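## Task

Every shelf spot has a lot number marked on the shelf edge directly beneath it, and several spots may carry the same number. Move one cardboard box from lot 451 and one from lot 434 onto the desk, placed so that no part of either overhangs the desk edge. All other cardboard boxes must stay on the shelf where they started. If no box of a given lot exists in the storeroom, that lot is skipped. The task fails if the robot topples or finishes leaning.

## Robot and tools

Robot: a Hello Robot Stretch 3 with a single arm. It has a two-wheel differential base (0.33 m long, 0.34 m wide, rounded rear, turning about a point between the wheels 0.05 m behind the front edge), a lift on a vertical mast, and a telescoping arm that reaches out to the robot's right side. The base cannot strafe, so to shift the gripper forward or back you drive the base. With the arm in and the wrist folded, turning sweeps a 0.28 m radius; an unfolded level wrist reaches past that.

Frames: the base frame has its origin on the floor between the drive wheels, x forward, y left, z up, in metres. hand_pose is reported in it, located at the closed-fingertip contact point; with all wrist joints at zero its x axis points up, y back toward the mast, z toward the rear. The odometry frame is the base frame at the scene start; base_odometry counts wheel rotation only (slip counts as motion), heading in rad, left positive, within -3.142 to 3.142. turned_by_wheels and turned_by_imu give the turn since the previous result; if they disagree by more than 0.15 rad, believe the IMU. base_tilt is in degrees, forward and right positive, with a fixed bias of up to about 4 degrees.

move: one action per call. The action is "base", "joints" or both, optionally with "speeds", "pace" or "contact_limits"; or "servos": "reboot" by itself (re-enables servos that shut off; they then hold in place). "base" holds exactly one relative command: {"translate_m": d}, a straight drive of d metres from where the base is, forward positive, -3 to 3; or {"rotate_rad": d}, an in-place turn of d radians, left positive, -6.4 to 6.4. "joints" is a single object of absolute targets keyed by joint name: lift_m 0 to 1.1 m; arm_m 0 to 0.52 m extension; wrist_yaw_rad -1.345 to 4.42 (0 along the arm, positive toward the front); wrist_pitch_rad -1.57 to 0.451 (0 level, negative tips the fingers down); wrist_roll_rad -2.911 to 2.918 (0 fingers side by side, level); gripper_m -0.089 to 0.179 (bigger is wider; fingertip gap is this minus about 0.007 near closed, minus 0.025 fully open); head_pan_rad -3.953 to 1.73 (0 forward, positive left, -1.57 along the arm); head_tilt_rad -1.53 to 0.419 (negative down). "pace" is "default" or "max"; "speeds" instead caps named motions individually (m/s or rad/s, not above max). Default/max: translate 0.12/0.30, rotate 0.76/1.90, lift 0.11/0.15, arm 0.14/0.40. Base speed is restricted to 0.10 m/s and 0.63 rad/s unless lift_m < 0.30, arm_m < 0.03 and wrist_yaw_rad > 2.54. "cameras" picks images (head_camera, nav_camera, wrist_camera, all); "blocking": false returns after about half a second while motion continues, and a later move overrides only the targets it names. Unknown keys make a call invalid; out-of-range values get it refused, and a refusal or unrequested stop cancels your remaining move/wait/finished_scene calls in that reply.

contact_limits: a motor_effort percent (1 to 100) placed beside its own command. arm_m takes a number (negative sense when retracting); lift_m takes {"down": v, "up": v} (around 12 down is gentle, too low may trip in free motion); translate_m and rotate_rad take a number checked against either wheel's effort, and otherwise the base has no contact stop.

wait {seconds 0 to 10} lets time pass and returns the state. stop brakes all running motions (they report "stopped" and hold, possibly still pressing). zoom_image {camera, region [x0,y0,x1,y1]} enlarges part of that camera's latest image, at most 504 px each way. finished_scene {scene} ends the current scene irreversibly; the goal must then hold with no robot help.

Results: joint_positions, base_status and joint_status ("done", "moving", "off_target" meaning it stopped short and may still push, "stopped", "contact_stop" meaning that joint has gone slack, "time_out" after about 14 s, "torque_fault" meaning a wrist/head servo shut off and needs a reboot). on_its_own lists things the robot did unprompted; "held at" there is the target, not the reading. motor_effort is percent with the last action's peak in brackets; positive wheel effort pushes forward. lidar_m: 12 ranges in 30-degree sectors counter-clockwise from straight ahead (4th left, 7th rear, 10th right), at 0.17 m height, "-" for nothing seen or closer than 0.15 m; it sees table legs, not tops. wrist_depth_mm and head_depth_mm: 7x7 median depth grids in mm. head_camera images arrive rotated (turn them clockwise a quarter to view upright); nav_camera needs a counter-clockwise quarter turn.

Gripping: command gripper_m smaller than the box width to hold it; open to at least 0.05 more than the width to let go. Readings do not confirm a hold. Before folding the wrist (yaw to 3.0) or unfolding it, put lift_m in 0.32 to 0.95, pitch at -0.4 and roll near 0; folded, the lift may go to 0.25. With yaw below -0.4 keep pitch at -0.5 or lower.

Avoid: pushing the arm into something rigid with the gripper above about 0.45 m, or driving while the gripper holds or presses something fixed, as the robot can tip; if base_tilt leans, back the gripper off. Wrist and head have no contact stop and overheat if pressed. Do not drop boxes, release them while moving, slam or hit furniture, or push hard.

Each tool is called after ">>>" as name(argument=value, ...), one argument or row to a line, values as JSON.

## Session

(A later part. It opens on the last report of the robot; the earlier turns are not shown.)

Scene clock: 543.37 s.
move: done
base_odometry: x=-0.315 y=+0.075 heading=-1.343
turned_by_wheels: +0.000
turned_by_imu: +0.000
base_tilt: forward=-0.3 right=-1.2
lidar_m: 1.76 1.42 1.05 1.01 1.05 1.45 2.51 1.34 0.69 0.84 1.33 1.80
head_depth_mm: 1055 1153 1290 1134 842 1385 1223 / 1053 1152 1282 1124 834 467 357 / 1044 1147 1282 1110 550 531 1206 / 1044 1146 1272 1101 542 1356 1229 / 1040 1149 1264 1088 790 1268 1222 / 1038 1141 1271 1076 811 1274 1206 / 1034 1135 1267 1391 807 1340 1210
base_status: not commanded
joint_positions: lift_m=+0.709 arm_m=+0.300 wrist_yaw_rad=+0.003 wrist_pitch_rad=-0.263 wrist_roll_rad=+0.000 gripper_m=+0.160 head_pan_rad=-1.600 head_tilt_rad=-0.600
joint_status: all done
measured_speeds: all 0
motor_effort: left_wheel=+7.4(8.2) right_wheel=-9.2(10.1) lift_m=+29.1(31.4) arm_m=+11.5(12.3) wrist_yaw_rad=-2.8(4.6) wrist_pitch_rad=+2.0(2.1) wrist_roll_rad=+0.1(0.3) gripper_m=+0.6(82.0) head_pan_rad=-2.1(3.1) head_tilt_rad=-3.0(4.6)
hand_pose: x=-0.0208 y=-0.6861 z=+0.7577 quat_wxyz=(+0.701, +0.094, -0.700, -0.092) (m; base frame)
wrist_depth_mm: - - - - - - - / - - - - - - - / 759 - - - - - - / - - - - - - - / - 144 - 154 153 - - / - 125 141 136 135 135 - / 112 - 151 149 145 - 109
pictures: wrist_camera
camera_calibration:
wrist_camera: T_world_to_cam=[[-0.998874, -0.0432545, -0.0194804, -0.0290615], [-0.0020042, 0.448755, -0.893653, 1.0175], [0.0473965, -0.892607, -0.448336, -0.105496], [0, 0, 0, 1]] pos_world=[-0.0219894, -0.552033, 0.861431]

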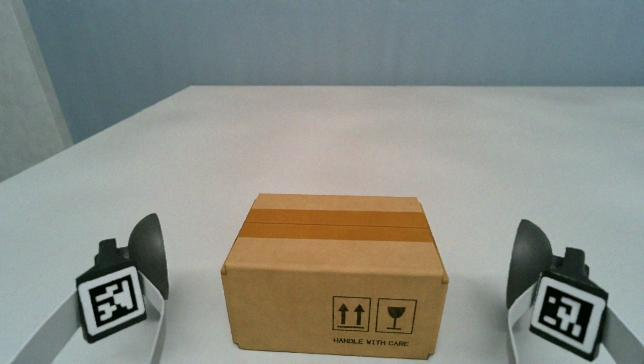

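>>> move(
  joints={"arm_m": 0.15},
  speeds={"arm_m": 0.1},
)

>>> move(
  joints={"arm_m": 0.002, "lift_m": 0.85, "wrist_pitch_rad": -0.4},
  cameras=["head_camera"],
)

>>> move(
  joints={"wrist_yaw_rad": 3.0, "gripper_m": 0.05},
)

>>> move(
  joints={"lift_m": 0.28, "head_pan_rad": -0.5, "head_tilt_rad": -0.3},
  pace="max",
  cameras=["nav_camera"],
)

Scene clock: 553.67 s.
move: done
base_odometry: x=-0.315 y=+0.075 heading=-1.343
turned_by_wheels: +0.000
turned_by_imu: +0.000
base_tilt: forward=-0.2 right=-1.1
lidar_m: 1.76 1.42 1.05 1.01 1.05 1.45 2.51 1.35 0.69 0.84 1.32 1.80
head_depth_mm: 1056 1158 1295 1138 842 1373 1219 / 1051 1160 1278 1120 834 705 364 / 1047 1154 1282 1112 829 424 401 / 1042 1151 1273 1100 800 498 426 / 1038 1144 1271 1088 817 694 1218 / 1039 1148 1268 1082 812 1269 1214 / 1035 1138 1258 1392 805 1335 1214
base_status: not commanded
joint_positions: lift_m=+0.709 arm_m=+0.150 wrist_yaw_rad=+0.003 wrist_pitch_rad=-0.264 wrist_roll_rad=+0.000 gripper_m=+0.160 head_pan_rad=-1.600 head_tilt_rad=-0.600
joint_status: all done
measured_speeds: all 0
motor_effort: left_wheel=+7.8(8.2) right_wheel=-9.9(10.5) lift_m=+24.0(25.8) arm_m=-12.5(14.7) wrist_yaw_rad=-3.0(4.6) wrist_pitch_rad=+2.1(2.2) wrist_roll_rad=-0.3(0.3) gripper_m=+0.7(1.1) head_pan_rad=-2.1(2.9) head_tilt_rad=-2.7(3.8)
hand_pose: x=-0.0208 y=-0.5361 z=+0.7576 quat_wxyz=(+0.701, +0.094, -0.700, -0.092) (m; base frame)
wrist_depth_mm: 808 - - - - - - / 870 - - - - - - / - - - 276 - - - / - - - 282 - - - / - 144 - - - - - / - 125 - - - 135 - / 112 - - - - - 109
pictures: none

Scene clock: 556.00 s.
move: done
base_odometry: x=-0.315 y=+0.075 heading=-1.343
turned_by_wheels: +0.000
turned_by_imu: +0.000
base_tilt: forward=-0.3 right=-1.3
lidar_m: 1.76 1.42 1.05 1.01 1.05 1.45 2.51 1.35 0.69 0.84 1.32 1.79
head_depth_mm: 1054 1156 1289 1136 841 1374 1307 / 1053 1152 1281 1115 835 980 - / 1048 1155 1278 1108 829 702 1260 / 1049 1149 1272 1101 797 325 309 / 1042 1148 1270 1088 814 714 1162 / 1041 1144 1273 1078 812 710 1215 / 1034 1135 1262 1391 808 1330 1215
base_status: not commanded
joint_positions: lift_m=+0.850 arm_m=+0.002 wrist_yaw_rad=+0.003 wrist_pitch_rad=-0.413 wrist_roll_rad=+0.000 gripper_m=+0.160 head_pan_rad=-1.600 head_tilt_rad=-0.600
joint_status: all done
measured_speeds: all 0
motor_effort: left_wheel=+7.6(8.0) right_wheel=-9.5(10.1) lift_m=+26.7(33.5) arm_m=-11.8(14.7) wrist_yaw_rad=-3.4(4.2) wrist_pitch_rad=+2.0(4.1) wrist_roll_rad=-0.3(0.4) gripper_m=+0.2(1.1) head_pan_rad=-2.4(2.9) head_tilt_rad=-2.6(3.5)
hand_pose: x=-0.0209 y=-0.3720 z=+0.8639 quat_wxyz=(+0.693, +0.146, -0.692, -0.144) (m; base frame)
wrist_depth_mm: - 986 - - - - - / - - - - - - - / - - - 457 - - - / - - - - - - - / - 144 - - - - - / - 127 - - - 136 - / 116 - - - - 968 112
pictures: head_camera (sideways)
camera_calibration:
head_camera: T_world_to_cam=[[-0.0310919, 0.521325, -0.852792, 1.12518], [0.996415, -0.0509992, -0.0675049, 0.0814334], [-0.0786837, -0.851833, -0.51787, 0.630019], [0, 0, 0, 1]] pos_world=[0.00341473, -0.0457609, 1.29131]

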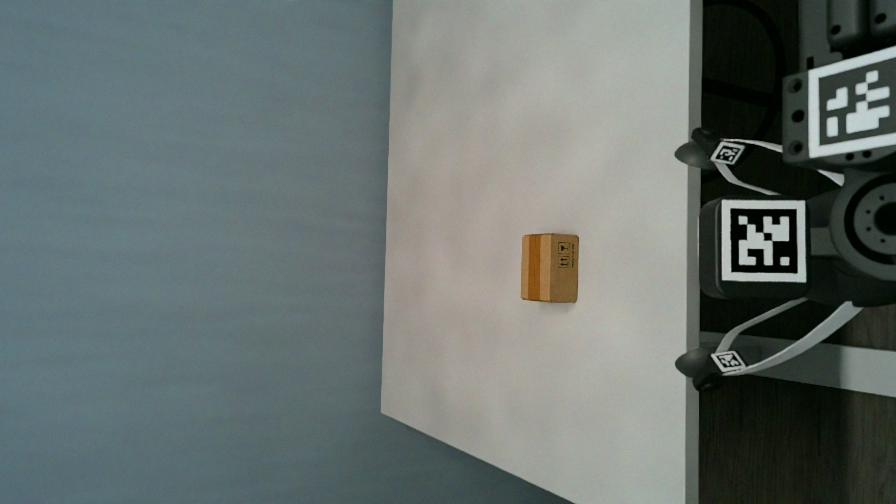

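Scene clock: 558.50 s.
move: done
base_odometry: x=-0.315 y=+0.075 heading=-1.343
turned_by_wheels: +0.000
turned_by_imu: +0.000
base_tilt: forward=-0.4 right=-1.2
lidar_m: 1.76 1.42 1.05 1.01 1.05 1.44 2.51 1.35 0.69 0.84 1.32 1.79
head_depth_mm: 1057 1153 1288 1130 842 1374 1323 / 1051 1154 1285 1128 835 1010 - / 1048 1150 1278 1111 829 1362 1292 / 1045 1149 1269 1099 798 1354 1292 / 1038 1141 1264 1084 814 1275 1281 / 1037 1139 1261 1076 813 1267 1241 / 1039 1133 1267 1390 804 1345 1210
base_status: not commanded
joint_positions: lift_m=+0.850 arm_m=+0.002 wrist_yaw_rad=+2.997 wrist_pitch_rad=-0.413 wrist_roll_rad=+0.000 gripper_m=+0.050 head_pan_rad=-1.600 head_tilt_rad=-0.600
joint_status: all done
measured_speeds: all 0
motor_effort: left_wheel=+7.1(8.2) right_wheel=-9.1(10.3) lift_m=+23.3(26.6) arm_m=-10.1(13.0) wrist_yaw_rad=+2.8(6.6) wrist_pitch_rad=+1.9(2.1) wrist_roll_rad=+0.2(0.3) gripper_m=+0.2(80.0) head_pan_rad=-1.8(3.0) head_tilt_rad=-2.4(3.2)
hand_pose: x=+0.0112 y=+0.0758 z=+0.8639 quat_wxyz=(+0.195, +0.700, +0.095, +0.680) (m; base frame)
wrist_depth_mm: - 138 - - - - - / - 149 - - - - - / - 163 - - - - - / - 185 - - - - - / - - 199 - - - - / - - 127 - 126 - - / - - 279 - - - -
pictures: none

Scene clock: 563.10 s.
move: done
base_odometry: x=-0.315 y=+0.075 heading=-1.343
turned_by_wheels: +0.000
turned_by_imu: +0.000
base_tilt: forward=-0.4 right=-1.0
lidar_m: 1.76 1.43 1.05 1.01 1.05 1.44 2.51 1.35 0.69 0.84 1.33 1.79
head_depth_mm: 1467 1495 1524 1560 1615 1644 1558 / 1673 1700 1743 1799 1841 1864 1559 / 1954 2030 2069 2130 2202 2011 1549 / 2157 2259 2370 2506 2549 2018 1545 / 1968 1878 1992 2026 2122 1993 1535 / 1905 2022 2129 2218 2256 1943 1536 / 1770 1923 2015 2079 2200 1889 1524
base_status: not commanded
joint_positions: lift_m=+0.280 arm_m=+0.002 wrist_yaw_rad=+2.997 wrist_pitch_rad=-0.414 wrist_roll_rad=+0.000 gripper_m=+0.050 head_pan_rad=-0.500 head_tilt_rad=-0.298
joint_status: all done
measured_speeds: all 0
motor_effort: left_wheel=+7.6(8.0) right_wheel=-9.6(10.2) lift_m=+25.6(26.9) arm_m=-7.1(10.9) wrist_yaw_rad=+2.3(3.5) wrist_pitch_rad=+2.2(2.3) wrist_roll_rad=+0.0(0.4) gripper_m=+0.9(1.1) head_pan_rad=-3.4(6.2) head_tilt_rad=-2.0(6.8)
hand_pose: x=+0.0112 y=+0.0755 z=+0.2935 quat_wxyz=(+0.195, +0.700, +0.095, +0.680) (m; base frame)
wrist_depth_mm: - 138 - - - - - / - 149 - - - - - / 930 163 857 881 891 887 864 / 722 188 656 718 710 703 696 / 601 577 200 591 583 582 577 / 511 509 127 310 125 499 494 / 281 99 263 270 426 432 431
pictures: nav_camera (sideways)
camera_calibration:
nav_camera: T_world_to_cam=[[0.243368, -0.113498, 0.96327, -1.2122], [-0.466645, -0.884339, 0.0136992, 0.0352176], [0.850303, -0.452839, -0.268183, 0.297077], [0, 0, 0, 1]] pos_world=[0.0588388, 0.0280908, 1.24686]

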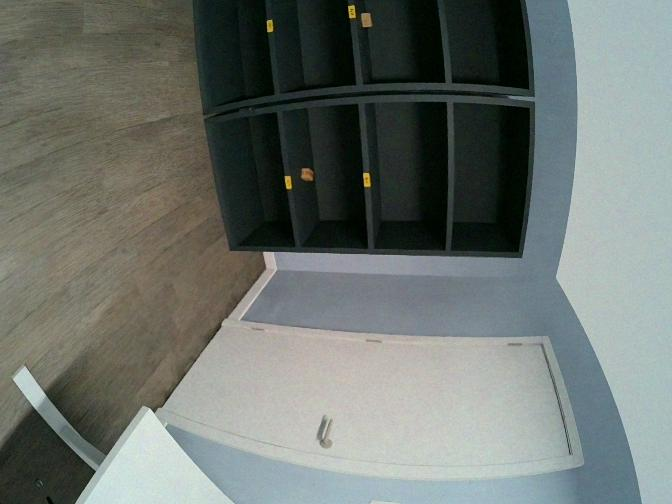

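>>> move(
  base={"translate_m": -1.99},
  joints={"head_pan_rad": 1.2, "head_tilt_rad": -0.4},
  pace="max",
  cameras=["head_camera", "nav_camera"],
)

Scene clock: 612.43 s.
move: done
base_odometry: x=-0.765 y=+2.013 heading=-1.343
turned_by_wheels: +0.000
turned_by_imu: -0.002
base_tilt: forward=-0.2 right=-1.3
lidar_m: 3.71 1.45 1.13 2.07 0.77 0.56 0.54 0.56 0.78 1.26 1.21 1.19
head_depth_mm: 1034 1122 1215 1319 1460 1620 1424 / 993 1068 1147 1250 1370 1513 1422 / 955 1020 1101 1189 1282 1426 1409 / 1087 1139 1191 1249 1328 1419 1401 / 2158 2275 2434 2635 2276 1743 1399 / 2075 2232 2337 2542 2375 1748 1392 / 2025 2126 2269 2443 2348 1751 1395
base_status: done
joint_positions: lift_m=+0.280 arm_m=+0.002 wrist_yaw_rad=+2.997 wrist_pitch_rad=-0.414 wrist_roll_rad=+0.000 gripper_m=+0.050 head_pan_rad=+1.200 head_tilt_rad=-0.400
joint_status: all done
measured_speeds: all 0
motor_effort: left_wheel=-0.1(10.5) right_wheel=-5.6(18.4) lift_m=+24.5(31.2) arm_m=+2.3(4.8) wrist_yaw_rad=+2.0(3.5) wrist_pitch_rad=+2.2(2.4) wrist_roll_rad=+0.1(0.4) gripper_m=+0.4(1.0) head_pan_rad=-3.0(5.7) head_tilt_rad=+4.4(5.8)
hand_pose: x=+0.0111 y=+0.0756 z=+0.2935 quat_wxyz=(+0.195, +0.700, +0.096, +0.680) (m; base frame)
wrist_depth_mm: - 138 - - - - - / - 148 - - - - - / 786 163 858 905 890 880 885 / 708 188 671 713 708 695 700 / 600 571 200 587 585 585 578 / 512 507 127 310 125 494 494 / 281 99 264 270 425 431 430
pictures: head_camera (sideways), nav_camera (sideways)
camera_calibration:
head_camera: T_world_to_cam=[[-0.0800972, -0.333828, -0.939225, 1.2383], [-0.917056, 0.393939, -0.0618106, 0.0857222], [0.390631, 0.856371, -0.337692, 0.392723], [0, 0, 0, 1]] pos_world=[0.0243863, 0.0432926, 1.30096]
nav_camera: T_world_to_cam=[[0.116329, 0.346245, 0.930904, -1.16918], [0.937501, -0.347768, 0.0121975, 0.0285939], [0.327962, 0.871304, -0.365061, 0.426346], [0, 0, 0, 1]] pos_world=[-0.0306227, 0.0432903, 1.24369]

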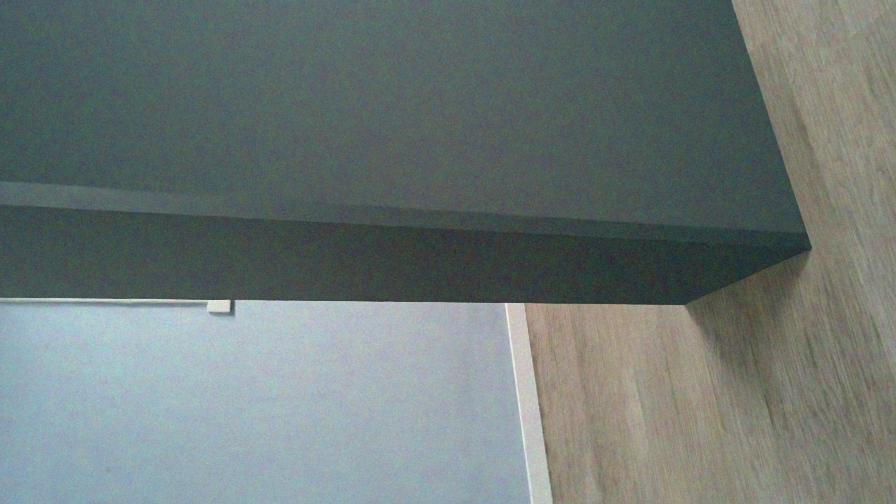

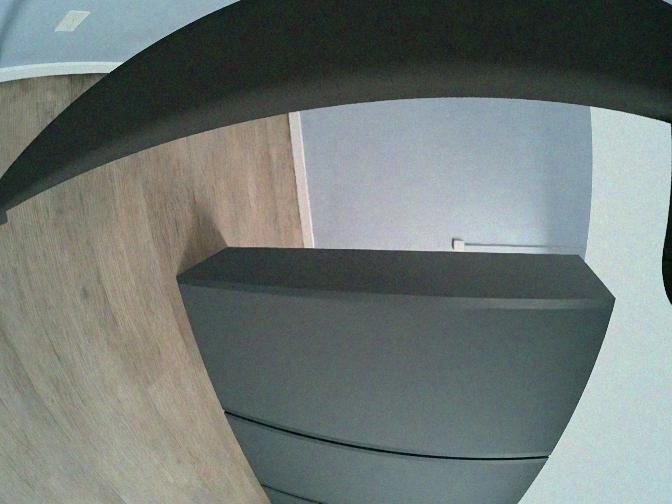

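>>> move(
  base={"rotate_rad": 1.601},
  pace="max",
)

>>> move(
  base={"translate_m": 1.94},
  joints={"head_pan_rad": -1.0, "head_tilt_rad": -0.4},
  pace="max",
  cameras=["nav_camera"],
)

Scene clock: 642.83 s.
move: done
base_odometry: x=-0.765 y=+2.013 heading=+0.258
turned_by_wheels: +1.601
turned_by_imu: +1.569
base_tilt: forward=-0.4 right=-1.2
lidar_m: 1.99 0.76 0.56 0.54 0.56 0.78 1.26 1.21 1.19 3.71 1.43 1.13
head_depth_mm: 527 566 613 670 736 815 916 / 506 541 583 633 695 766 853 / 485 518 556 602 657 721 797 / 466 496 532 574 622 680 751 / 448 476 510 547 591 642 702 / 432 459 489 524 564 612 664 / 418 442 469 502 539 580 630
base_status: done
joint_positions: lift_m=+0.280 arm_m=+0.002 wrist_yaw_rad=+2.997 wrist_pitch_rad=-0.414 wrist_roll_rad=+0.000 gripper_m=+0.050 head_pan_rad=+1.200 head_tilt_rad=-0.400
joint_status: not commanded
measured_speeds: all 0
motor_effort: left_wheel=-6.4(14.7) right_wheel=+7.5(15.0) lift_m=+25.4(26.6) arm_m=-3.2(6.1) wrist_yaw_rad=+2.0(3.3) wrist_pitch_rad=+2.3(2.3) wrist_roll_rad=-0.1(0.3) gripper_m=+0.1(0.8) head_pan_rad=-2.5(3.6) head_tilt_rad=+3.8(5.0)
hand_pose: x=+0.0111 y=+0.0755 z=+0.2935 quat_wxyz=(+0.195, +0.700, +0.096, +0.680) (m; base frame)
wrist_depth_mm: 508 138 526 537 554 565 585 / 552 149 573 596 602 621 622 / 599 163 607 638 637 - - / - 184 191 683 683 682 700 / 604 580 199 591 576 587 584 / 510 510 127 310 125 492 492 / 281 99 263 271 425 433 432
pictures: none

Scene clock: 650.73 s.
move: done
base_odometry: x=+1.111 y=+2.508 heading=+0.258
turned_by_wheels: +0.000
turned_by_imu: +0.002
base_tilt: forward=-0.3 right=-1.3
lidar_m: 0.56 0.59 0.53 0.51 0.53 0.74 2.14 0.71 0.68 2.06 0.78 0.58
head_depth_mm: 1558 1770 2097 2531 2430 1808 1429 / 1210 1340 1507 1731 2021 1786 1426 / 995 1078 1189 1318 1478 1612 1418 / 840 902 976 1056 1162 1290 1340 / 730 775 829 890 960 1043 1140 / 644 680 719 766 817 877 951 / 578 604 638 673 712 758 807
base_status: done
joint_positions: lift_m=+0.280 arm_m=+0.002 wrist_yaw_rad=+2.997 wrist_pitch_rad=-0.414 wrist_roll_rad=+0.000 gripper_m=+0.050 head_pan_rad=-1.000 head_tilt_rad=-0.400
joint_status: all done
measured_speeds: all 0
motor_effort: left_wheel=+3.1(11.3) right_wheel=+1.8(16.3) lift_m=+27.3(27.9) arm_m=-8.2(13.1) wrist_yaw_rad=+2.4(3.7) wrist_pitch_rad=+2.2(2.3) wrist_roll_rad=+0.2(0.3) gripper_m=+0.4(1.1) head_pan_rad=+3.3(6.1) head_tilt_rad=+3.2(7.2)
hand_pose: x=+0.0110 y=+0.0756 z=+0.2935 quat_wxyz=(+0.195, +0.700, +0.096, +0.680) (m; base frame)
wrist_depth_mm: 486 138 495 510 521 536 547 / 528 148 542 560 569 579 592 / 569 163 584 610 617 628 635 / - 181 189 - 675 672 674 / 604 581 200 594 588 575 576 / 514 510 127 308 125 491 499 / 280 99 263 270 422 434 431
pictures: nav_camera (sideways)
camera_calibration:
nav_camera: T_world_to_cam=[[0.211442, -0.297703, 0.930949, -1.16982], [-0.832843, -0.553375, 0.0121989, 0.0393348], [0.511532, -0.777913, -0.364946, 0.425073], [0, 0, 0, 1]] pos_world=[0.0626699, 0.00417853, 1.24369]

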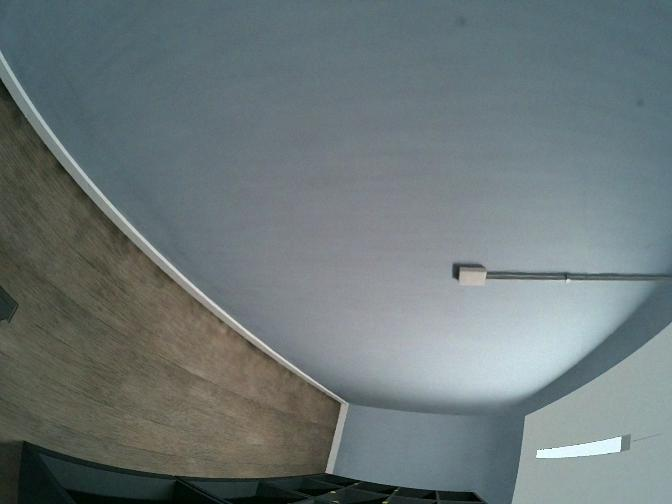

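>>> move(
  base={"translate_m": 0.12},
)

>>> move(
  base={"rotate_rad": -1.602},
  joints={"head_pan_rad": -1.2, "head_tilt_rad": -0.5},
  pace="max",
  cameras=["head_camera", "nav_camera"],
)

Scene clock: 663.20 s.
move: done
base_odometry: x=+1.227 y=+2.538 heading=+0.258
turned_by_wheels: +0.000
turned_by_imu: +0.000
base_tilt: forward=-0.3 right=-1.2
lidar_m: 0.44 0.46 0.52 0.51 0.53 0.73 2.14 0.76 1.47 1.62 0.62 0.46
head_depth_mm: 1200 1375 1629 1964 2226 1798 1432 / 940 1047 1173 1342 1569 1687 1423 / 768 838 920 1020 1149 1310 1356 / 652 702 757 824 905 1000 1119 / 566 602 643 692 745 809 887 / 499 528 557 594 633 681 734 / 447 469 494 521 553 587 628
base_status: done
joint_positions: lift_m=+0.280 arm_m=+0.002 wrist_yaw_rad=+2.997 wrist_pitch_rad=-0.414 wrist_roll_rad=+0.000 gripper_m=+0.050 head_pan_rad=-1.000 head_tilt_rad=-0.400
joint_status: not commanded
measured_speeds: all 0
motor_effort: left_wheel=-0.3(10.3) right_wheel=+10.7(12.1) lift_m=+28.7(29.2) arm_m=-5.1(6.3) wrist_yaw_rad=+2.0(2.8) wrist_pitch_rad=+2.2(2.3) wrist_roll_rad=+0.1(0.4) gripper_m=+0.5(1.1) head_pan_rad=+3.4(3.9) head_tilt_rad=+2.4(3.0)
hand_pose: x=+0.0110 y=+0.0756 z=+0.2935 quat_wxyz=(+0.195, +0.700, +0.096, +0.680) (m; base frame)
wrist_depth_mm: 479 138 497 509 521 531 512 / 518 149 538 561 568 584 515 / 568 163 570 607 615 629 504 / - 180 190 - 670 656 505 / 602 574 200 588 583 576 521 / 512 514 127 310 125 494 478 / 281 99 264 270 424 430 427
pictures: none

Scene clock: 665.33 s.
move: done
base_odometry: x=+1.227 y=+2.538 heading=-1.344
turned_by_wheels: -1.602
turned_by_imu: -1.571
base_tilt: forward=-0.2 right=-1.2
lidar_m: 1.68 0.63 0.46 0.44 0.46 0.53 0.51 0.53 0.73 2.03 0.76 1.45
head_depth_mm: 2629 2821 3103 3055 2126 1635 1326 / 2759 2970 3183 2986 2118 1616 1322 / 2836 3083 3309 2977 2080 1608 1310 / 2951 3158 3375 2915 2064 1589 1302 / 917 987 1068 1172 1297 1448 1298 / 760 808 868 930 1007 1095 1199 / 653 685 727 775 853 954 1179
base_status: done
joint_positions: lift_m=+0.280 arm_m=+0.002 wrist_yaw_rad=+2.997 wrist_pitch_rad=-0.414 wrist_roll_rad=+0.000 gripper_m=+0.050 head_pan_rad=-1.200 head_tilt_rad=-0.500
joint_status: all done
measured_speeds: all 0
motor_effort: left_wheel=+5.6(14.7) right_wheel=-7.9(15.6) lift_m=+28.6(29.5) arm_m=-12.8(13.4) wrist_yaw_rad=+1.7(3.3) wrist_pitch_rad=+2.1(2.3) wrist_roll_rad=-0.1(0.3) gripper_m=+0.4(1.0) head_pan_rad=-3.0(5.0) head_tilt_rad=-4.5(5.5)
hand_pose: x=+0.0110 y=+0.0756 z=+0.2935 quat_wxyz=(+0.195, +0.700, +0.096, +0.680) (m; base frame)
wrist_depth_mm: 418 138 437 454 462 471 484 / 463 148 474 490 505 513 529 / 499 163 512 525 540 - - / 543 184 189 - - - - / 579 561 200 573 587 580 580 / 512 507 127 309 125 493 493 / 280 99 265 269 422 435 430
pictures: head_camera (sideways), nav_camera (sideways)
camera_calibration:
head_camera: T_world_to_cam=[[-0.199842, 0.386187, -0.900512, 1.18847], [0.939958, 0.335062, -0.0649034, 0.0783767], [0.276663, -0.859414, -0.429959, 0.51352], [0, 0, 0, 1]] pos_world=[0.0217643, -0.0439082, 1.29612]
nav_camera: T_world_to_cam=[[0.181168, -0.418905, 0.889774, -1.11592], [-0.925722, -0.378059, 0.0104979, 0.0421951], [0.33199, -0.825585, -0.456281, 0.545022], [0, 0, 0, 1]] pos_world=[0.0602883, -0.00154889, 1.24116]

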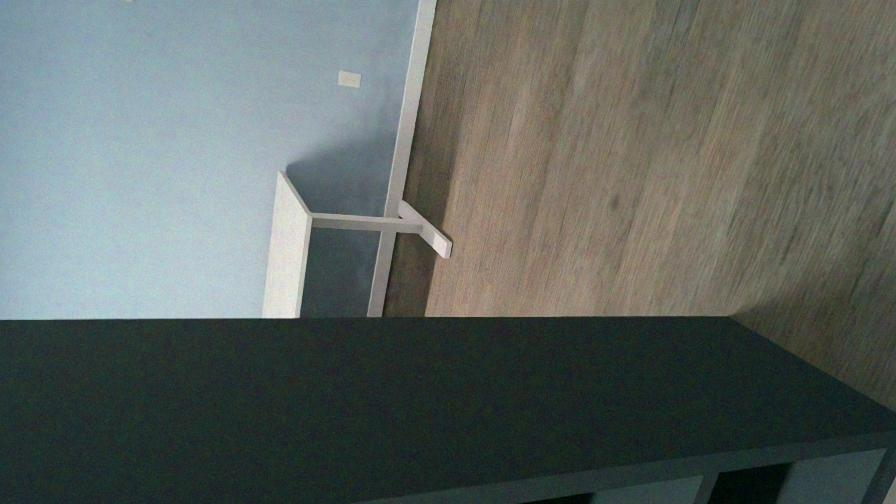

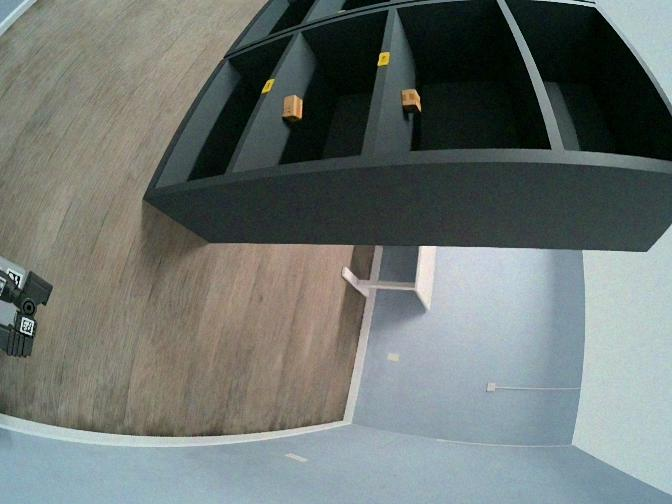

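>>> move(
  base={"translate_m": 0.98},
  joints={"head_pan_rad": -1.57, "head_tilt_rad": -0.65},
  pace="max",
  cameras=["head_camera", "nav_camera"],
)

Scene clock: 687.07 s.
move: done
base_odometry: x=+1.447 y=+1.583 heading=-1.344
turned_by_wheels: +0.000
turned_by_imu: +0.001
base_tilt: forward=-0.3 right=-1.2
lidar_m: 1.66 0.62 0.45 0.44 0.45 0.63 1.48 1.54 0.71 1.02 0.70 1.45
head_depth_mm: 832 922 802 1030 1019 929 1142 / 830 918 793 1171 1042 923 1161 / 832 919 779 1179 1040 1239 1151 / 835 920 723 1179 1027 1240 1148 / 830 924 761 1179 1022 1237 1136 / 831 923 749 1170 1019 1227 1137 / 833 925 741 1148 1009 1144 1131
base_status: done
joint_positions: lift_m=+0.280 arm_m=+0.002 wrist_yaw_rad=+2.997 wrist_pitch_rad=-0.414 wrist_roll_rad=+0.000 gripper_m=+0.050 head_pan_rad=-1.570 head_tilt_rad=-0.650
joint_status: all done
measured_speeds: all 0
motor_effort: left_wheel=+6.2(16.1) right_wheel=+0.2(11.4) lift_m=+30.5(30.8) arm_m=-7.3(11.2) wrist_yaw_rad=+0.8(3.1) wrist_pitch_rad=+2.2(2.3) wrist_roll_rad=+0.1(0.3) gripper_m=+0.1(0.9) head_pan_rad=+3.8(6.5) head_tilt_rad=+3.0(8.2)
hand_pose: x=+0.0110 y=+0.0756 z=+0.2935 quat_wxyz=(+0.195, +0.700, +0.096, +0.680) (m; base frame)
wrist_depth_mm: 413 138 434 449 460 468 476 / 455 149 469 482 493 512 528 / 491 163 506 524 534 546 - / 543 185 190 - - - - / 570 566 199 570 563 584 580 / 509 510 127 309 125 494 497 / 281 99 264 269 423 426 433
pictures: head_camera (sideways), nav_camera (sideways)
camera_calibration:
head_camera: T_world_to_cam=[[-0.0466952, 0.562199, -0.825683, 1.08994], [0.997496, -0.017708, -0.068469, 0.0826253], [-0.0531144, -0.826813, -0.559964, 0.684628], [0, 0, 0, 1]] pos_world=[0.00484038, -0.0452423, 1.28897]
nav_camera: T_world_to_cam=[[0.017519, -0.583999, 0.811565, -1.01293], [-0.999789, -0.0189141, 0.0079717, 0.0459527], [0.0106945, -0.811534, -0.584207, 0.713487], [0, 0, 0, 1]] pos_world=[0.0560581, -0.011661, 1.23852]

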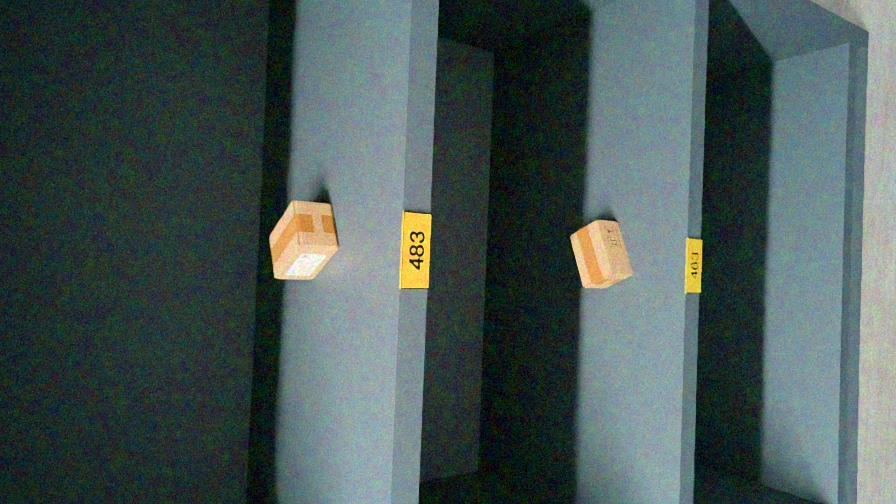

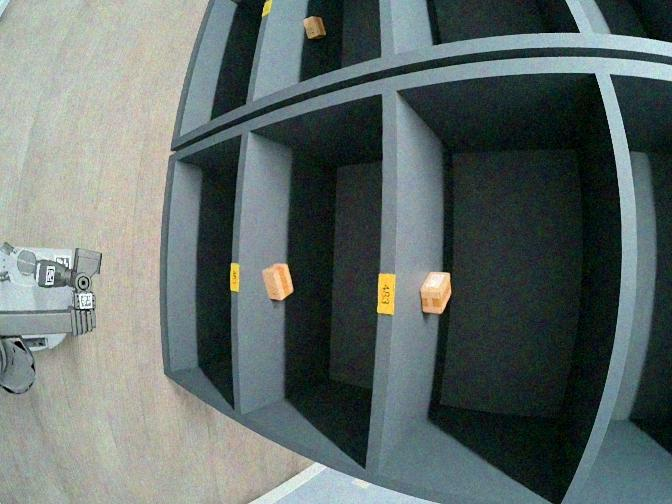

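>>> zoom_image(
  camera="head_camera",
  region=[670, 220, 720, 310],
)

>>> move(
  base={"translate_m": 0.93},
  pace="max",
  cameras=["head_camera", "nav_camera"],
)

Scaled by 5.600 from the camera's 896x504 image, which has a finer 1280x720 frame.

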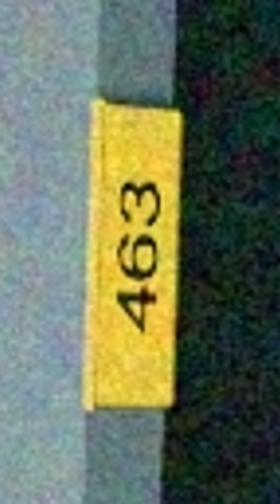

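Scene clock: 695.57 s.
move: done
base_odometry: x=+1.657 y=+0.677 heading=-1.344
turned_by_wheels: +0.000
turned_by_imu: +0.001
base_tilt: forward=-0.2 right=-1.2
lidar_m: 1.62 0.61 0.45 0.43 0.45 0.62 1.74 1.45 0.71 1.03 0.71 1.47
head_depth_mm: 836 926 805 999 1017 932 1139 / 837 925 793 1183 1046 1254 1161 / 837 930 783 1180 1036 1237 1154 / 838 923 686 1179 1014 1241 1141 / 838 925 714 1174 1018 1231 1147 / 842 928 749 1170 1013 1227 1145 / 840 930 740 1164 1010 1165 1135
base_status: done
joint_positions: lift_m=+0.280 arm_m=+0.002 wrist_yaw_rad=+2.998 wrist_pitch_rad=-0.414 wrist_roll_rad=+0.000 gripper_m=+0.050 head_pan_rad=-1.570 head_tilt_rad=-0.650
joint_status: not commanded
measured_speeds: all 0
motor_effort: left_wheel=+5.1(14.9) right_wheel=+2.0(13.1) lift_m=+27.4(29.5) arm_m=-2.5(6.0) wrist_yaw_rad=+1.8(2.8) wrist_pitch_rad=+2.2(2.3) wrist_roll_rad=+0.0(0.4) gripper_m=+0.3(1.0) head_pan_rad=+2.9(3.9) head_tilt_rad=+2.9(4.1)
hand_pose: x=+0.0110 y=+0.0756 z=+0.2935 quat_wxyz=(+0.195, +0.700, +0.096, +0.680) (m; base frame)
wrist_depth_mm: 408 138 430 440 451 459 472 / 448 149 460 477 494 501 514 / 485 163 497 528 530 539 - / 529 188 190 - - - - / 568 558 198 577 550 584 576 / 509 510 127 308 125 497 491 / 281 99 263 268 422 430 430
pictures: head_camera (sideways), nav_camera (sideways)
camera_calibration:
head_camera: T_world_to_cam=[[-0.0468251, 0.561827, -0.825929, 1.09025], [0.997501, -0.0175007, -0.0684568, 0.0826187], [-0.0529151, -0.82707, -0.559603, 0.684149], [0, 0, 0, 1]] pos_world=[0.00484055, -0.045244, 1.28897]
nav_camera: T_world_to_cam=[[0.017637, -0.583703, 0.811776, -1.01319], [-0.999785, -0.0191418, 0.00795801, 0.0459679], [0.0108937, -0.811742, -0.583915, 0.71311], [0, 0, 0, 1]] pos_world=[0.0560593, -0.011663, 1.23852]

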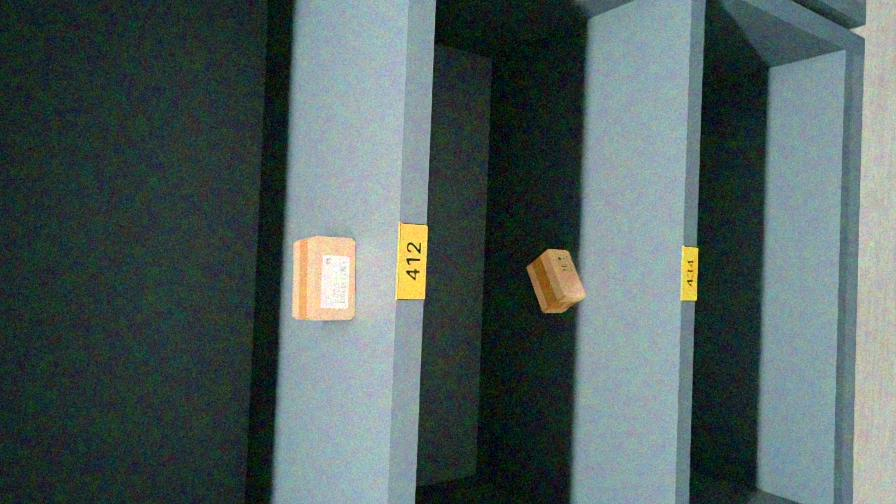

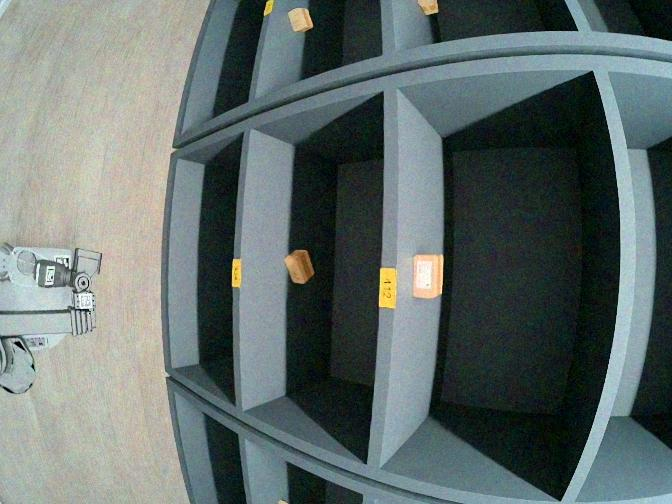

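>>> zoom_image(
  camera="head_camera",
  region=[660, 230, 720, 320],
)

>>> zoom_image(
  camera="head_camera",
  region=[500, 230, 620, 330],
)

Scaled by 5.600 from the camera's 896x504 image, which has a finer 1280x720 frame.

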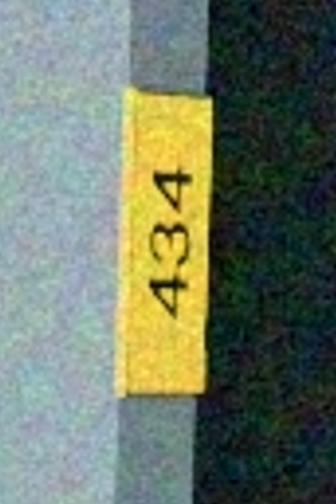

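Scaled by 4.200 from the camera's 896x504 image, which has a finer 1280x720 frame.

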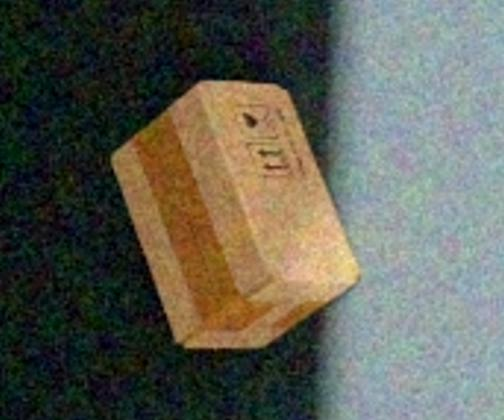

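>>> move(
  base={"translate_m": -0.083},
  joints={"lift_m": 0.63, "wrist_pitch_rad": -0.4},
  pace="max",
)

>>> move(
  joints={"wrist_yaw_rad": 0.56, "gripper_m": 0.17},
)

>>> move(
  joints={"arm_m": 0.455, "wrist_pitch_rad": -0.25},
  cameras=["head_camera", "wrist_camera"],
)

Scene clock: 739.17 s.
move: done
base_odometry: x=+1.638 y=+0.758 heading=-1.344
turned_by_wheels: +0.000
turned_by_imu: +0.000
base_tilt: forward=-0.4 right=-1.2
lidar_m: 1.63 0.61 0.45 0.43 0.45 0.62 1.74 1.39 0.66 1.03 0.77 0.83
head_depth_mm: 834 899 804 809 888 921 1139 / 836 925 792 1114 1045 1056 1139 / 836 930 783 1185 1044 1243 1149 / 836 929 773 1189 1032 1240 1142 / 840 929 681 1180 997 1231 1145 / 837 929 703 1169 1019 1227 1143 / 837 930 743 1166 1009 1220 1141
base_status: done
joint_positions: lift_m=+0.630 arm_m=+0.002 wrist_yaw_rad=+2.998 wrist_pitch_rad=-0.415 wrist_roll_rad=+0.000 gripper_m=+0.050 head_pan_rad=-1.570 head_tilt_rad=-0.650
joint_status: all done
measured_speeds: all 0
motor_effort: left_wheel=-3.0(11.8) right_wheel=-2.6(13.3) lift_m=+28.6(33.7) arm_m=+1.5(1.9) wrist_yaw_rad=+1.5(3.0) wrist_pitch_rad=+2.2(5.1) wrist_roll_rad=-0.1(0.3) gripper_m=+0.7(0.9) head_pan_rad=+2.1(2.9) head_tilt_rad=+1.4(2.9)
hand_pose: x=+0.0110 y=+0.0755 z=+0.6434 quat_wxyz=(+0.195, +0.700, +0.096, +0.680) (m; base frame)
wrist_depth_mm: 411 138 432 438 452 460 469 / 451 149 459 478 491 501 519 / 485 163 496 520 531 537 - / 530 184 190 - - - - / - - 199 - 148 - - / - - 127 - 124 - - / - 99 274 782 780 800 798
pictures: none

Scene clock: 741.40 s.
move: done
base_odometry: x=+1.638 y=+0.758 heading=-1.344
turned_by_wheels: +0.000
turned_by_imu: +0.000
base_tilt: forward=-0.4 right=-1.3
lidar_m: 1.63 0.61 0.45 0.43 0.45 0.62 1.75 1.39 0.66 1.03 0.76 0.82
head_depth_mm: 838 900 804 807 890 922 1130 / 835 923 794 1113 1048 1061 1133 / 840 926 783 1181 1037 1244 1153 / 838 928 773 1183 1029 1237 1135 / 838 928 679 1182 1005 1235 1134 / 836 927 705 1162 1016 1222 1140 / 838 931 742 1169 1012 1221 1132
base_status: not commanded
joint_positions: lift_m=+0.630 arm_m=+0.002 wrist_yaw_rad=+0.563 wrist_pitch_rad=-0.415 wrist_roll_rad=+0.000 gripper_m=+0.170 head_pan_rad=-1.570 head_tilt_rad=-0.650
joint_status: all done
measured_speeds: all 0
motor_effort: left_wheel=-2.6(3.3) right_wheel=-2.0(3.2) lift_m=+23.5(27.7) arm_m=+3.1(3.3) wrist_yaw_rad=-4.1(6.8) wrist_pitch_rad=+2.2(2.3) wrist_roll_rad=+0.0(0.3) gripper_m=+0.9(82.9) head_pan_rad=+2.1(2.6) head_tilt_rad=+2.5(2.5)
hand_pose: x=+0.0985 y=-0.3371 z=+0.6434 quat_wxyz=(+0.706, +0.332, -0.624, +0.052) (m; base frame)
wrist_depth_mm: - 894 - - - - - / - - - - - 497 - / - - 609 508 500 496 490 / - - 700 - 428 393 390 / - - 864 - - 356 332 / 123 141 919 - - - 138 / 116 794 803 777 - - 106
pictures: none

Scene clock: 745.93 s.
move: done
base_odometry: x=+1.638 y=+0.758 heading=-1.344
turned_by_wheels: +0.000
turned_by_imu: +0.000
base_tilt: forward=-0.4 right=-1.2
lidar_m: 1.63 0.61 0.45 0.43 0.45 0.62 1.75 1.39 0.67 1.03 0.76 0.82
head_depth_mm: 835 898 802 805 889 926 1138 / 834 926 794 1115 1047 898 417 / 835 925 778 1160 704 886 1137 / 836 927 771 1169 801 1234 1149 / 838 929 679 1159 988 1233 1141 / 838 932 672 1164 1007 1229 1138 / 843 931 741 1168 1008 1220 1137
base_status: not commanded
joint_positions: lift_m=+0.630 arm_m=+0.455 wrist_yaw_rad=+0.563 wrist_pitch_rad=-0.271 wrist_roll_rad=+0.000 gripper_m=+0.170 head_pan_rad=-1.570 head_tilt_rad=-0.650
joint_status: all done
measured_speeds: all 0
motor_effort: left_wheel=-2.4(3.1) right_wheel=-2.0(2.9) lift_m=+30.1(31.4) arm_m=+13.5(15.2) wrist_yaw_rad=-3.0(4.5) wrist_pitch_rad=+3.4(6.6) wrist_roll_rad=-0.1(0.4) gripper_m=+0.3(1.1) head_pan_rad=+1.1(2.4) head_tilt_rad=+0.6(2.1)
hand_pose: x=+0.1069 y=-0.8033 z=+0.6769 quat_wxyz=(+0.700, +0.287, -0.646, +0.103) (m; base frame)
wrist_depth_mm: 366 434 - - - - - / 380 448 - - - - - / 392 467 - - - - - / 402 481 505 - - - - / 401 401 417 412 396 - - / 123 141 340 340 339 324 - / 273 279 286 228 286 277 106
pictures: head_camera (sideways), wrist_camera
camera_calibration:
head_camera: T_world_to_cam=[[-0.0468251, 0.561827, -0.825929, 1.09025], [0.997501, -0.0175007, -0.0684568, 0.0826187], [-0.0529151, -0.82707, -0.559603, 0.684149], [0, 0, 0, 1]] pos_world=[0.00484055, -0.045244, 1.28897]
wrist_camera: T_world_to_cam=[[-0.823326, -0.567222, -0.0198428, -0.34755], [-0.243748, 0.384942, -0.890172, 0.970379], [0.512563, -0.728065, -0.455192, -0.165359], [0, 0, 0, 1]] pos_world=[0.0351385, -0.69107, 0.781638]

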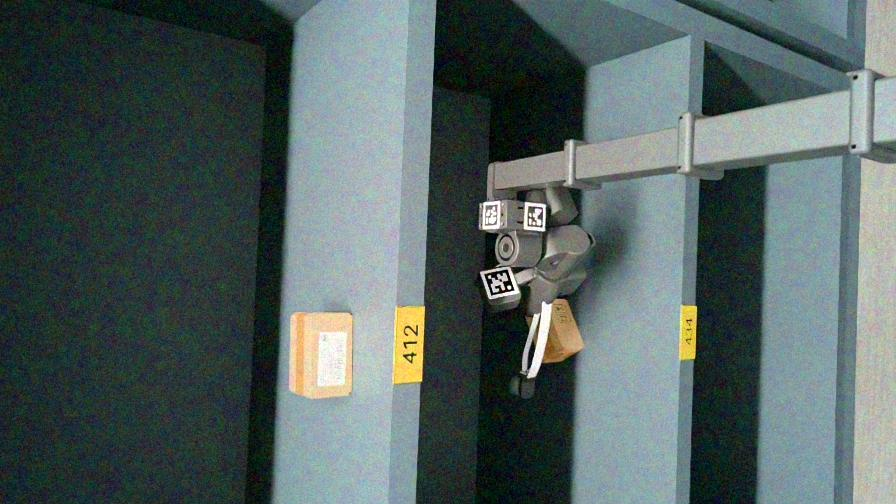

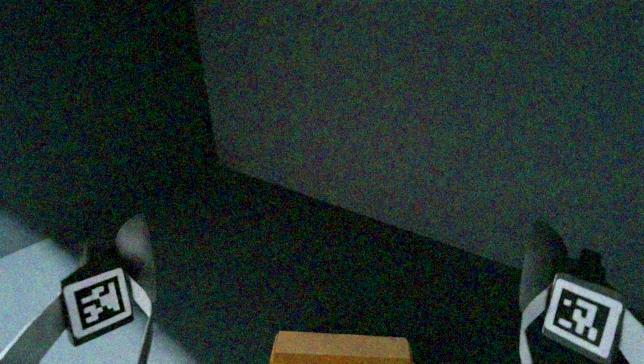

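>>> move(
  joints={"lift_m": 0.575},
  cameras=["wrist_camera"],
)

>>> move(
  joints={"lift_m": 0.525},
  speeds={"lift_m": 0.05},
  contact_limits={"lift_m": {"down": 12}},
  cameras=["wrist_camera"],
)

Scene clock: 754.77 s.
move: done
base_odometry: x=+1.638 y=+0.758 heading=-1.344
turned_by_wheels: +0.000
turned_by_imu: +0.000
base_tilt: forward=-0.2 right=-1.1
lidar_m: 1.62 0.61 0.45 0.43 0.45 0.62 1.75 1.39 0.67 1.02 0.77 0.83
head_depth_mm: 836 901 805 808 888 922 1136 / 835 924 792 1115 1053 922 1063 / 837 925 783 1187 741 593 1128 / 837 928 771 1178 774 1236 1146 / 840 925 680 1173 961 1231 1146 / 836 933 675 1168 990 1225 1143 / 838 928 744 1167 1013 1217 1136
base_status: not commanded
joint_positions: lift_m=+0.575 arm_m=+0.455 wrist_yaw_rad=+0.563 wrist_pitch_rad=-0.271 wrist_roll_rad=+0.000 gripper_m=+0.170 head_pan_rad=-1.570 head_tilt_rad=-0.650
joint_status: all done
measured_speeds: all 0
motor_effort: left_wheel=-2.4(2.9) right_wheel=-2.5(3.1) lift_m=+23.5(26.7) arm_m=+12.7(13.6) wrist_yaw_rad=-2.8(4.0) wrist_pitch_rad=+3.4(3.5) wrist_roll_rad=-0.1(0.3) gripper_m=+0.7(1.0) head_pan_rad=+0.6(1.9) head_tilt_rad=-0.1(0.9)
hand_pose: x=+0.1069 y=-0.8034 z=+0.6219 quat_wxyz=(+0.700, +0.287, -0.646, +0.103) (m; base frame)
wrist_depth_mm: 369 431 - - - - - / 377 451 - - - - - / 391 471 505 - - - - / 395 420 419 415 384 - - / 327 311 326 324 322 307 - / 117 141 263 194 244 251 261 / 211 217 217 164 169 215 106
pictures: wrist_camera
camera_calibration:
wrist_camera: T_world_to_cam=[[-0.82334, -0.567204, -0.0197663, -0.348683], [-0.243731, 0.384817, -0.890231, 0.921375], [0.512549, -0.728145, -0.45508, -0.190531], [0, 0, 0, 1]] pos_world=[0.0351385, -0.69107, 0.726638]

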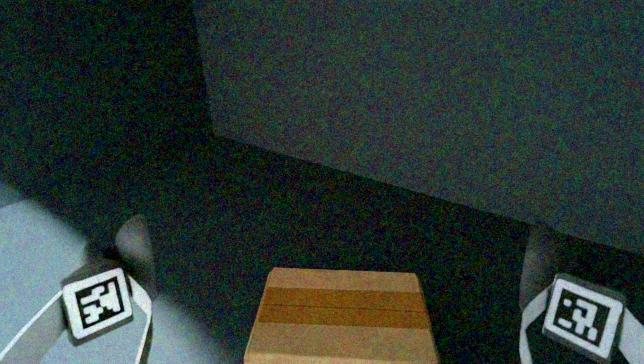

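Scene clock: 756.30 s.
move: done
base_odometry: x=+1.638 y=+0.758 heading=-1.344
turned_by_wheels: +0.000
turned_by_imu: +0.000
base_tilt: forward=-0.3 right=-1.1
lidar_m: 1.63 0.60 0.45 0.43 0.45 0.62 1.75 1.39 0.67 1.03 0.77 0.82
head_depth_mm: 835 901 800 810 892 924 1128 / 838 927 792 1112 1048 1057 1131 / 839 924 781 1185 973 666 1126 / 835 924 770 1185 804 1234 1152 / 838 930 681 1176 962 1225 1141 / 839 926 673 1167 1013 1221 1143 / 841 928 740 1167 1014 1221 1140
base_status: not commanded
joint_positions: lift_m=+0.525 arm_m=+0.455 wrist_yaw_rad=+0.563 wrist_pitch_rad=-0.271 wrist_roll_rad=+0.000 gripper_m=+0.170 head_pan_rad=-1.570 head_tilt_rad=-0.650
joint_status: all done
measured_speeds: all 0
motor_effort: left_wheel=-2.5(3.0) right_wheel=-2.5(3.2) lift_m=+23.2(25.7) arm_m=+12.6(13.4) wrist_yaw_rad=-3.7(4.3) wrist_pitch_rad=+3.5(3.5) wrist_roll_rad=-0.1(0.3) gripper_m=+0.5(1.1) head_pan_rad=+0.6(1.3) head_tilt_rad=+0.1(1.1)
contact_limits: lift_m down 12 (down: maximum 72; up: maximum 65)
hand_pose: x=+0.1069 y=-0.8034 z=+0.5719 quat_wxyz=(+0.700, +0.287, -0.646, +0.103) (m; base frame)
wrist_depth_mm: 365 437 - - - - - / 379 452 - - - - - / 383 434 437 399 - - - / 314 311 309 307 304 303 285 / 241 240 229 153 153 235 235 / 117 141 142 136 134 186 185 / 156 160 156 147 146 159 106
pictures: wrist_camera
camera_calibration:
wrist_camera: T_world_to_cam=[[-0.823345, -0.567196, -0.0197895, -0.34965], [-0.243664, 0.384766, -0.890271, 0.876853], [0.512572, -0.728179, -0.455001, -0.213362], [0, 0, 0, 1]] pos_world=[0.0351385, -0.69107, 0.676638]

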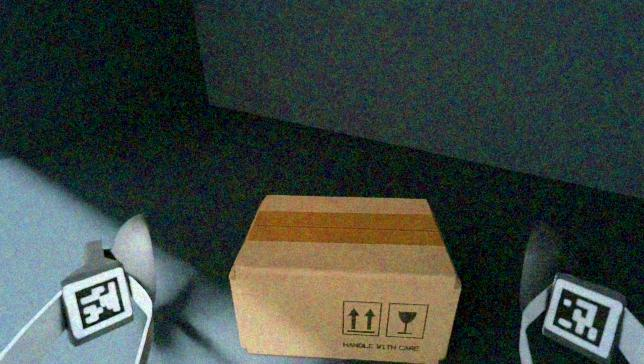

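>>> move(
  joints={"wrist_yaw_rad": 0.545},
)

>>> move(
  joints={"gripper_m": 0.058},
  cameras=["wrist_camera"],
)

>>> move(
  joints={"lift_m": 0.60},
  speeds={"lift_m": 0.06},
)

>>> move(
  joints={"arm_m": 0.005},
  cameras=["wrist_camera"],
)

Scene clock: 767.77 s.
move: done
base_odometry: x=+1.638 y=+0.758 heading=-1.344
turned_by_wheels: +0.000
turned_by_imu: +0.000
base_tilt: forward=-0.3 right=-1.2
lidar_m: 1.62 0.60 0.45 0.43 0.45 0.62 1.75 1.39 0.66 1.03 0.77 0.82
head_depth_mm: 836 896 802 809 890 921 1134 / 836 926 795 1115 1045 1056 1139 / 837 924 782 1178 972 667 1129 / 835 924 773 1179 806 1230 1150 / 838 930 678 1176 957 1234 1142 / 837 927 674 1162 1016 1226 1148 / 836 929 741 1168 1007 1216 1139
base_status: not commanded
joint_positions: lift_m=+0.525 arm_m=+0.455 wrist_yaw_rad=+0.548 wrist_pitch_rad=-0.271 wrist_roll_rad=+0.000 gripper_m=+0.170 head_pan_rad=-1.570 head_tilt_rad=-0.650
joint_status: all done
measured_speeds: all 0
motor_effort: left_wheel=-2.5(2.9) right_wheel=-2.5(2.5) lift_m=+23.0(23.5) arm_m=+11.8(12.8) wrist_yaw_rad=-3.7(4.6) wrist_pitch_rad=+3.4(3.5) wrist_roll_rad=+0.1(0.3) gripper_m=+0.3(0.9) head_pan_rad=+0.4(1.0) head_tilt_rad=-0.5(1.2)
contact_limits: lift_m down 12 (down: maximum 72; up: maximum 65)
hand_pose: x=+0.1038 y=-0.8052 z=+0.5719 quat_wxyz=(+0.701, +0.282, -0.648, +0.097) (m; base frame)
wrist_depth_mm: 368 441 - - - - - / 381 455 - - - - - / 384 435 437 399 - - - / 315 312 309 306 305 301 284 / 242 240 219 154 160 235 235 / 117 141 140 136 135 186 185 / 156 161 155 147 147 158 106
pictures: none

Scene clock: 769.40 s.
move: done
base_odometry: x=+1.638 y=+0.758 heading=-1.344
turned_by_wheels: +0.000
turned_by_imu: +0.000
base_tilt: forward=-0.3 right=-1.1
lidar_m: 1.63 0.61 0.45 0.43 0.45 0.62 1.75 1.39 0.66 1.03 0.77 0.83
head_depth_mm: 838 900 802 806 892 921 1132 / 836 924 790 1119 1044 1058 1131 / 836 927 783 1183 973 667 1120 / 835 924 772 1184 805 1235 1148 / 839 928 679 1186 962 1238 1139 / 840 924 674 1175 1018 1228 1140 / 841 932 742 1165 1008 1218 1136
base_status: not commanded
joint_positions: lift_m=+0.525 arm_m=+0.455 wrist_yaw_rad=+0.547 wrist_pitch_rad=-0.270 wrist_roll_rad=+0.000 gripper_m=+0.059 head_pan_rad=-1.570 head_tilt_rad=-0.650
joint_status: all done
measured_speeds: all 0
motor_effort: left_wheel=-2.7(3.1) right_wheel=-2.3(2.8) lift_m=+23.3(23.8) arm_m=+12.3(13.0) wrist_yaw_rad=-1.9(4.3) wrist_pitch_rad=+3.2(3.5) wrist_roll_rad=-0.1(0.3) gripper_m=-13.8(83.5) head_pan_rad=+0.4(0.8) head_tilt_rad=-1.6(1.8)
contact_limits: lift_m down 12 (down: maximum 72; up: maximum 65)
hand_pose: x=+0.1036 y=-0.8055 z=+0.5721 quat_wxyz=(+0.701, +0.281, -0.648, +0.097) (m; base frame)
wrist_depth_mm: 369 444 - - - - - / 383 460 - - - - - / 386 437 438 402 - - - / 314 313 311 306 306 288 285 / 243 242 152 154 153 235 235 / 197 197 136 136 134 179 193 / 172 156 152 150 149 126 168
pictures: wrist_camera
camera_calibration:
wrist_camera: T_world_to_cam=[[-0.832279, -0.554005, -0.0197456, -0.34198], [-0.237077, 0.387906, -0.890687, 0.879157], [0.501105, -0.736619, -0.454188, -0.219214], [0, 0, 0, 1]] pos_world=[0.0336544, -0.691966, 0.676737]

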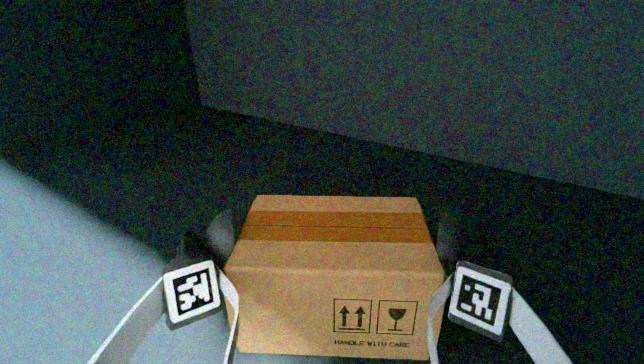

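Scene clock: 771.23 s.
move: done
base_odometry: x=+1.638 y=+0.758 heading=-1.344
turned_by_wheels: +0.000
turned_by_imu: +0.000
base_tilt: forward=-0.3 right=-1.2
lidar_m: 1.63 0.61 0.45 0.43 0.45 0.62 1.74 1.39 0.67 1.03 0.77 0.82
head_depth_mm: 837 900 804 807 889 922 1131 / 835 926 793 1115 1046 896 466 / 837 925 782 1181 720 597 1137 / 837 928 771 1183 801 1232 1147 / 838 925 678 1163 956 1234 1146 / 837 931 674 1173 1015 1225 1138 / 840 929 743 1168 1003 1216 1139
base_status: not commanded
joint_positions: lift_m=+0.600 arm_m=+0.455 wrist_yaw_rad=+0.547 wrist_pitch_rad=-0.273 wrist_roll_rad=+0.000 gripper_m=+0.059 head_pan_rad=-1.570 head_tilt_rad=-0.650
joint_status: all done
measured_speeds: all 0
motor_effort: left_wheel=-2.5(3.2) right_wheel=-1.4(2.9) lift_m=+31.4(33.9) arm_m=+12.1(12.7) wrist_yaw_rad=-2.3(3.4) wrist_pitch_rad=+3.8(3.9) wrist_roll_rad=-0.3(0.3) gripper_m=-13.6(14.3) head_pan_rad=-0.1(0.7) head_tilt_rad=-1.0(2.0)
hand_pose: x=+0.1035 y=-0.8052 z=+0.6464 quat_wxyz=(+0.701, +0.282, -0.648, +0.096) (m; base frame)
wrist_depth_mm: 373 445 - - - - - / 379 457 - - - - - / 394 469 - - - - - / 407 455 473 441 - - - / 367 367 151 156 152 330 - / 301 300 137 136 136 282 291 / 261 237 150 149 147 125 248
pictures: none

Scene clock: 775.73 s.
move: done
base_odometry: x=+1.638 y=+0.758 heading=-1.344
turned_by_wheels: +0.000
turned_by_imu: +0.000
base_tilt: forward=-0.3 right=-1.1
lidar_m: 1.62 0.61 0.45 0.43 0.45 0.62 1.75 1.39 0.67 1.03 0.77 0.82
head_depth_mm: 840 901 806 806 888 925 1137 / 833 922 794 1114 1048 1058 1134 / 834 929 783 1184 1038 1247 1155 / 841 927 772 1185 1035 1239 1146 / 838 930 681 1181 1026 1230 1116 / 840 930 705 1167 1021 1230 599 / 840 933 744 1162 1008 1222 1133
base_status: not commanded
joint_positions: lift_m=+0.600 arm_m=+0.005 wrist_yaw_rad=+0.547 wrist_pitch_rad=-0.273 wrist_roll_rad=+0.000 gripper_m=+0.059 head_pan_rad=-1.570 head_tilt_rad=-0.650
joint_status: all done
measured_speeds: all 0
motor_effort: left_wheel=-2.1(3.0) right_wheel=-2.5(3.1) lift_m=+30.0(32.2) arm_m=-13.4(14.5) wrist_yaw_rad=-1.5(4.0) wrist_pitch_rad=+3.8(4.0) wrist_roll_rad=+0.1(0.3) gripper_m=-13.5(14.1) head_pan_rad=-1.0(1.2) head_tilt_rad=-2.4(2.8)
hand_pose: x=+0.1035 y=-0.3552 z=+0.6464 quat_wxyz=(+0.701, +0.282, -0.648, +0.096) (m; base frame)
wrist_depth_mm: - - - - - - - / - - - - - - - / - - - - - - - / - - 603 501 468 465 465 / - - 152 157 156 363 362 / - 125 136 136 136 126 318 / 875 818 148 148 146 112 -
pictures: wrist_camera
camera_calibration:
wrist_camera: T_world_to_cam=[[-0.832332, -0.553918, -0.0199414, -0.0910907], [-0.238534, 0.390439, -0.88919, 0.770626], [0.500324, -0.735345, -0.457104, 0.148597], [0, 0, 0, 1]] pos_world=[0.0336563, -0.242069, 0.75134]

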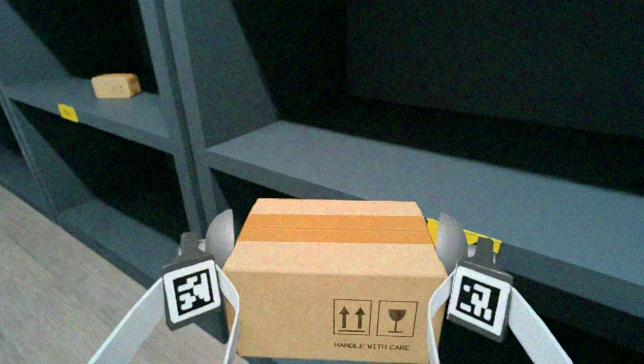

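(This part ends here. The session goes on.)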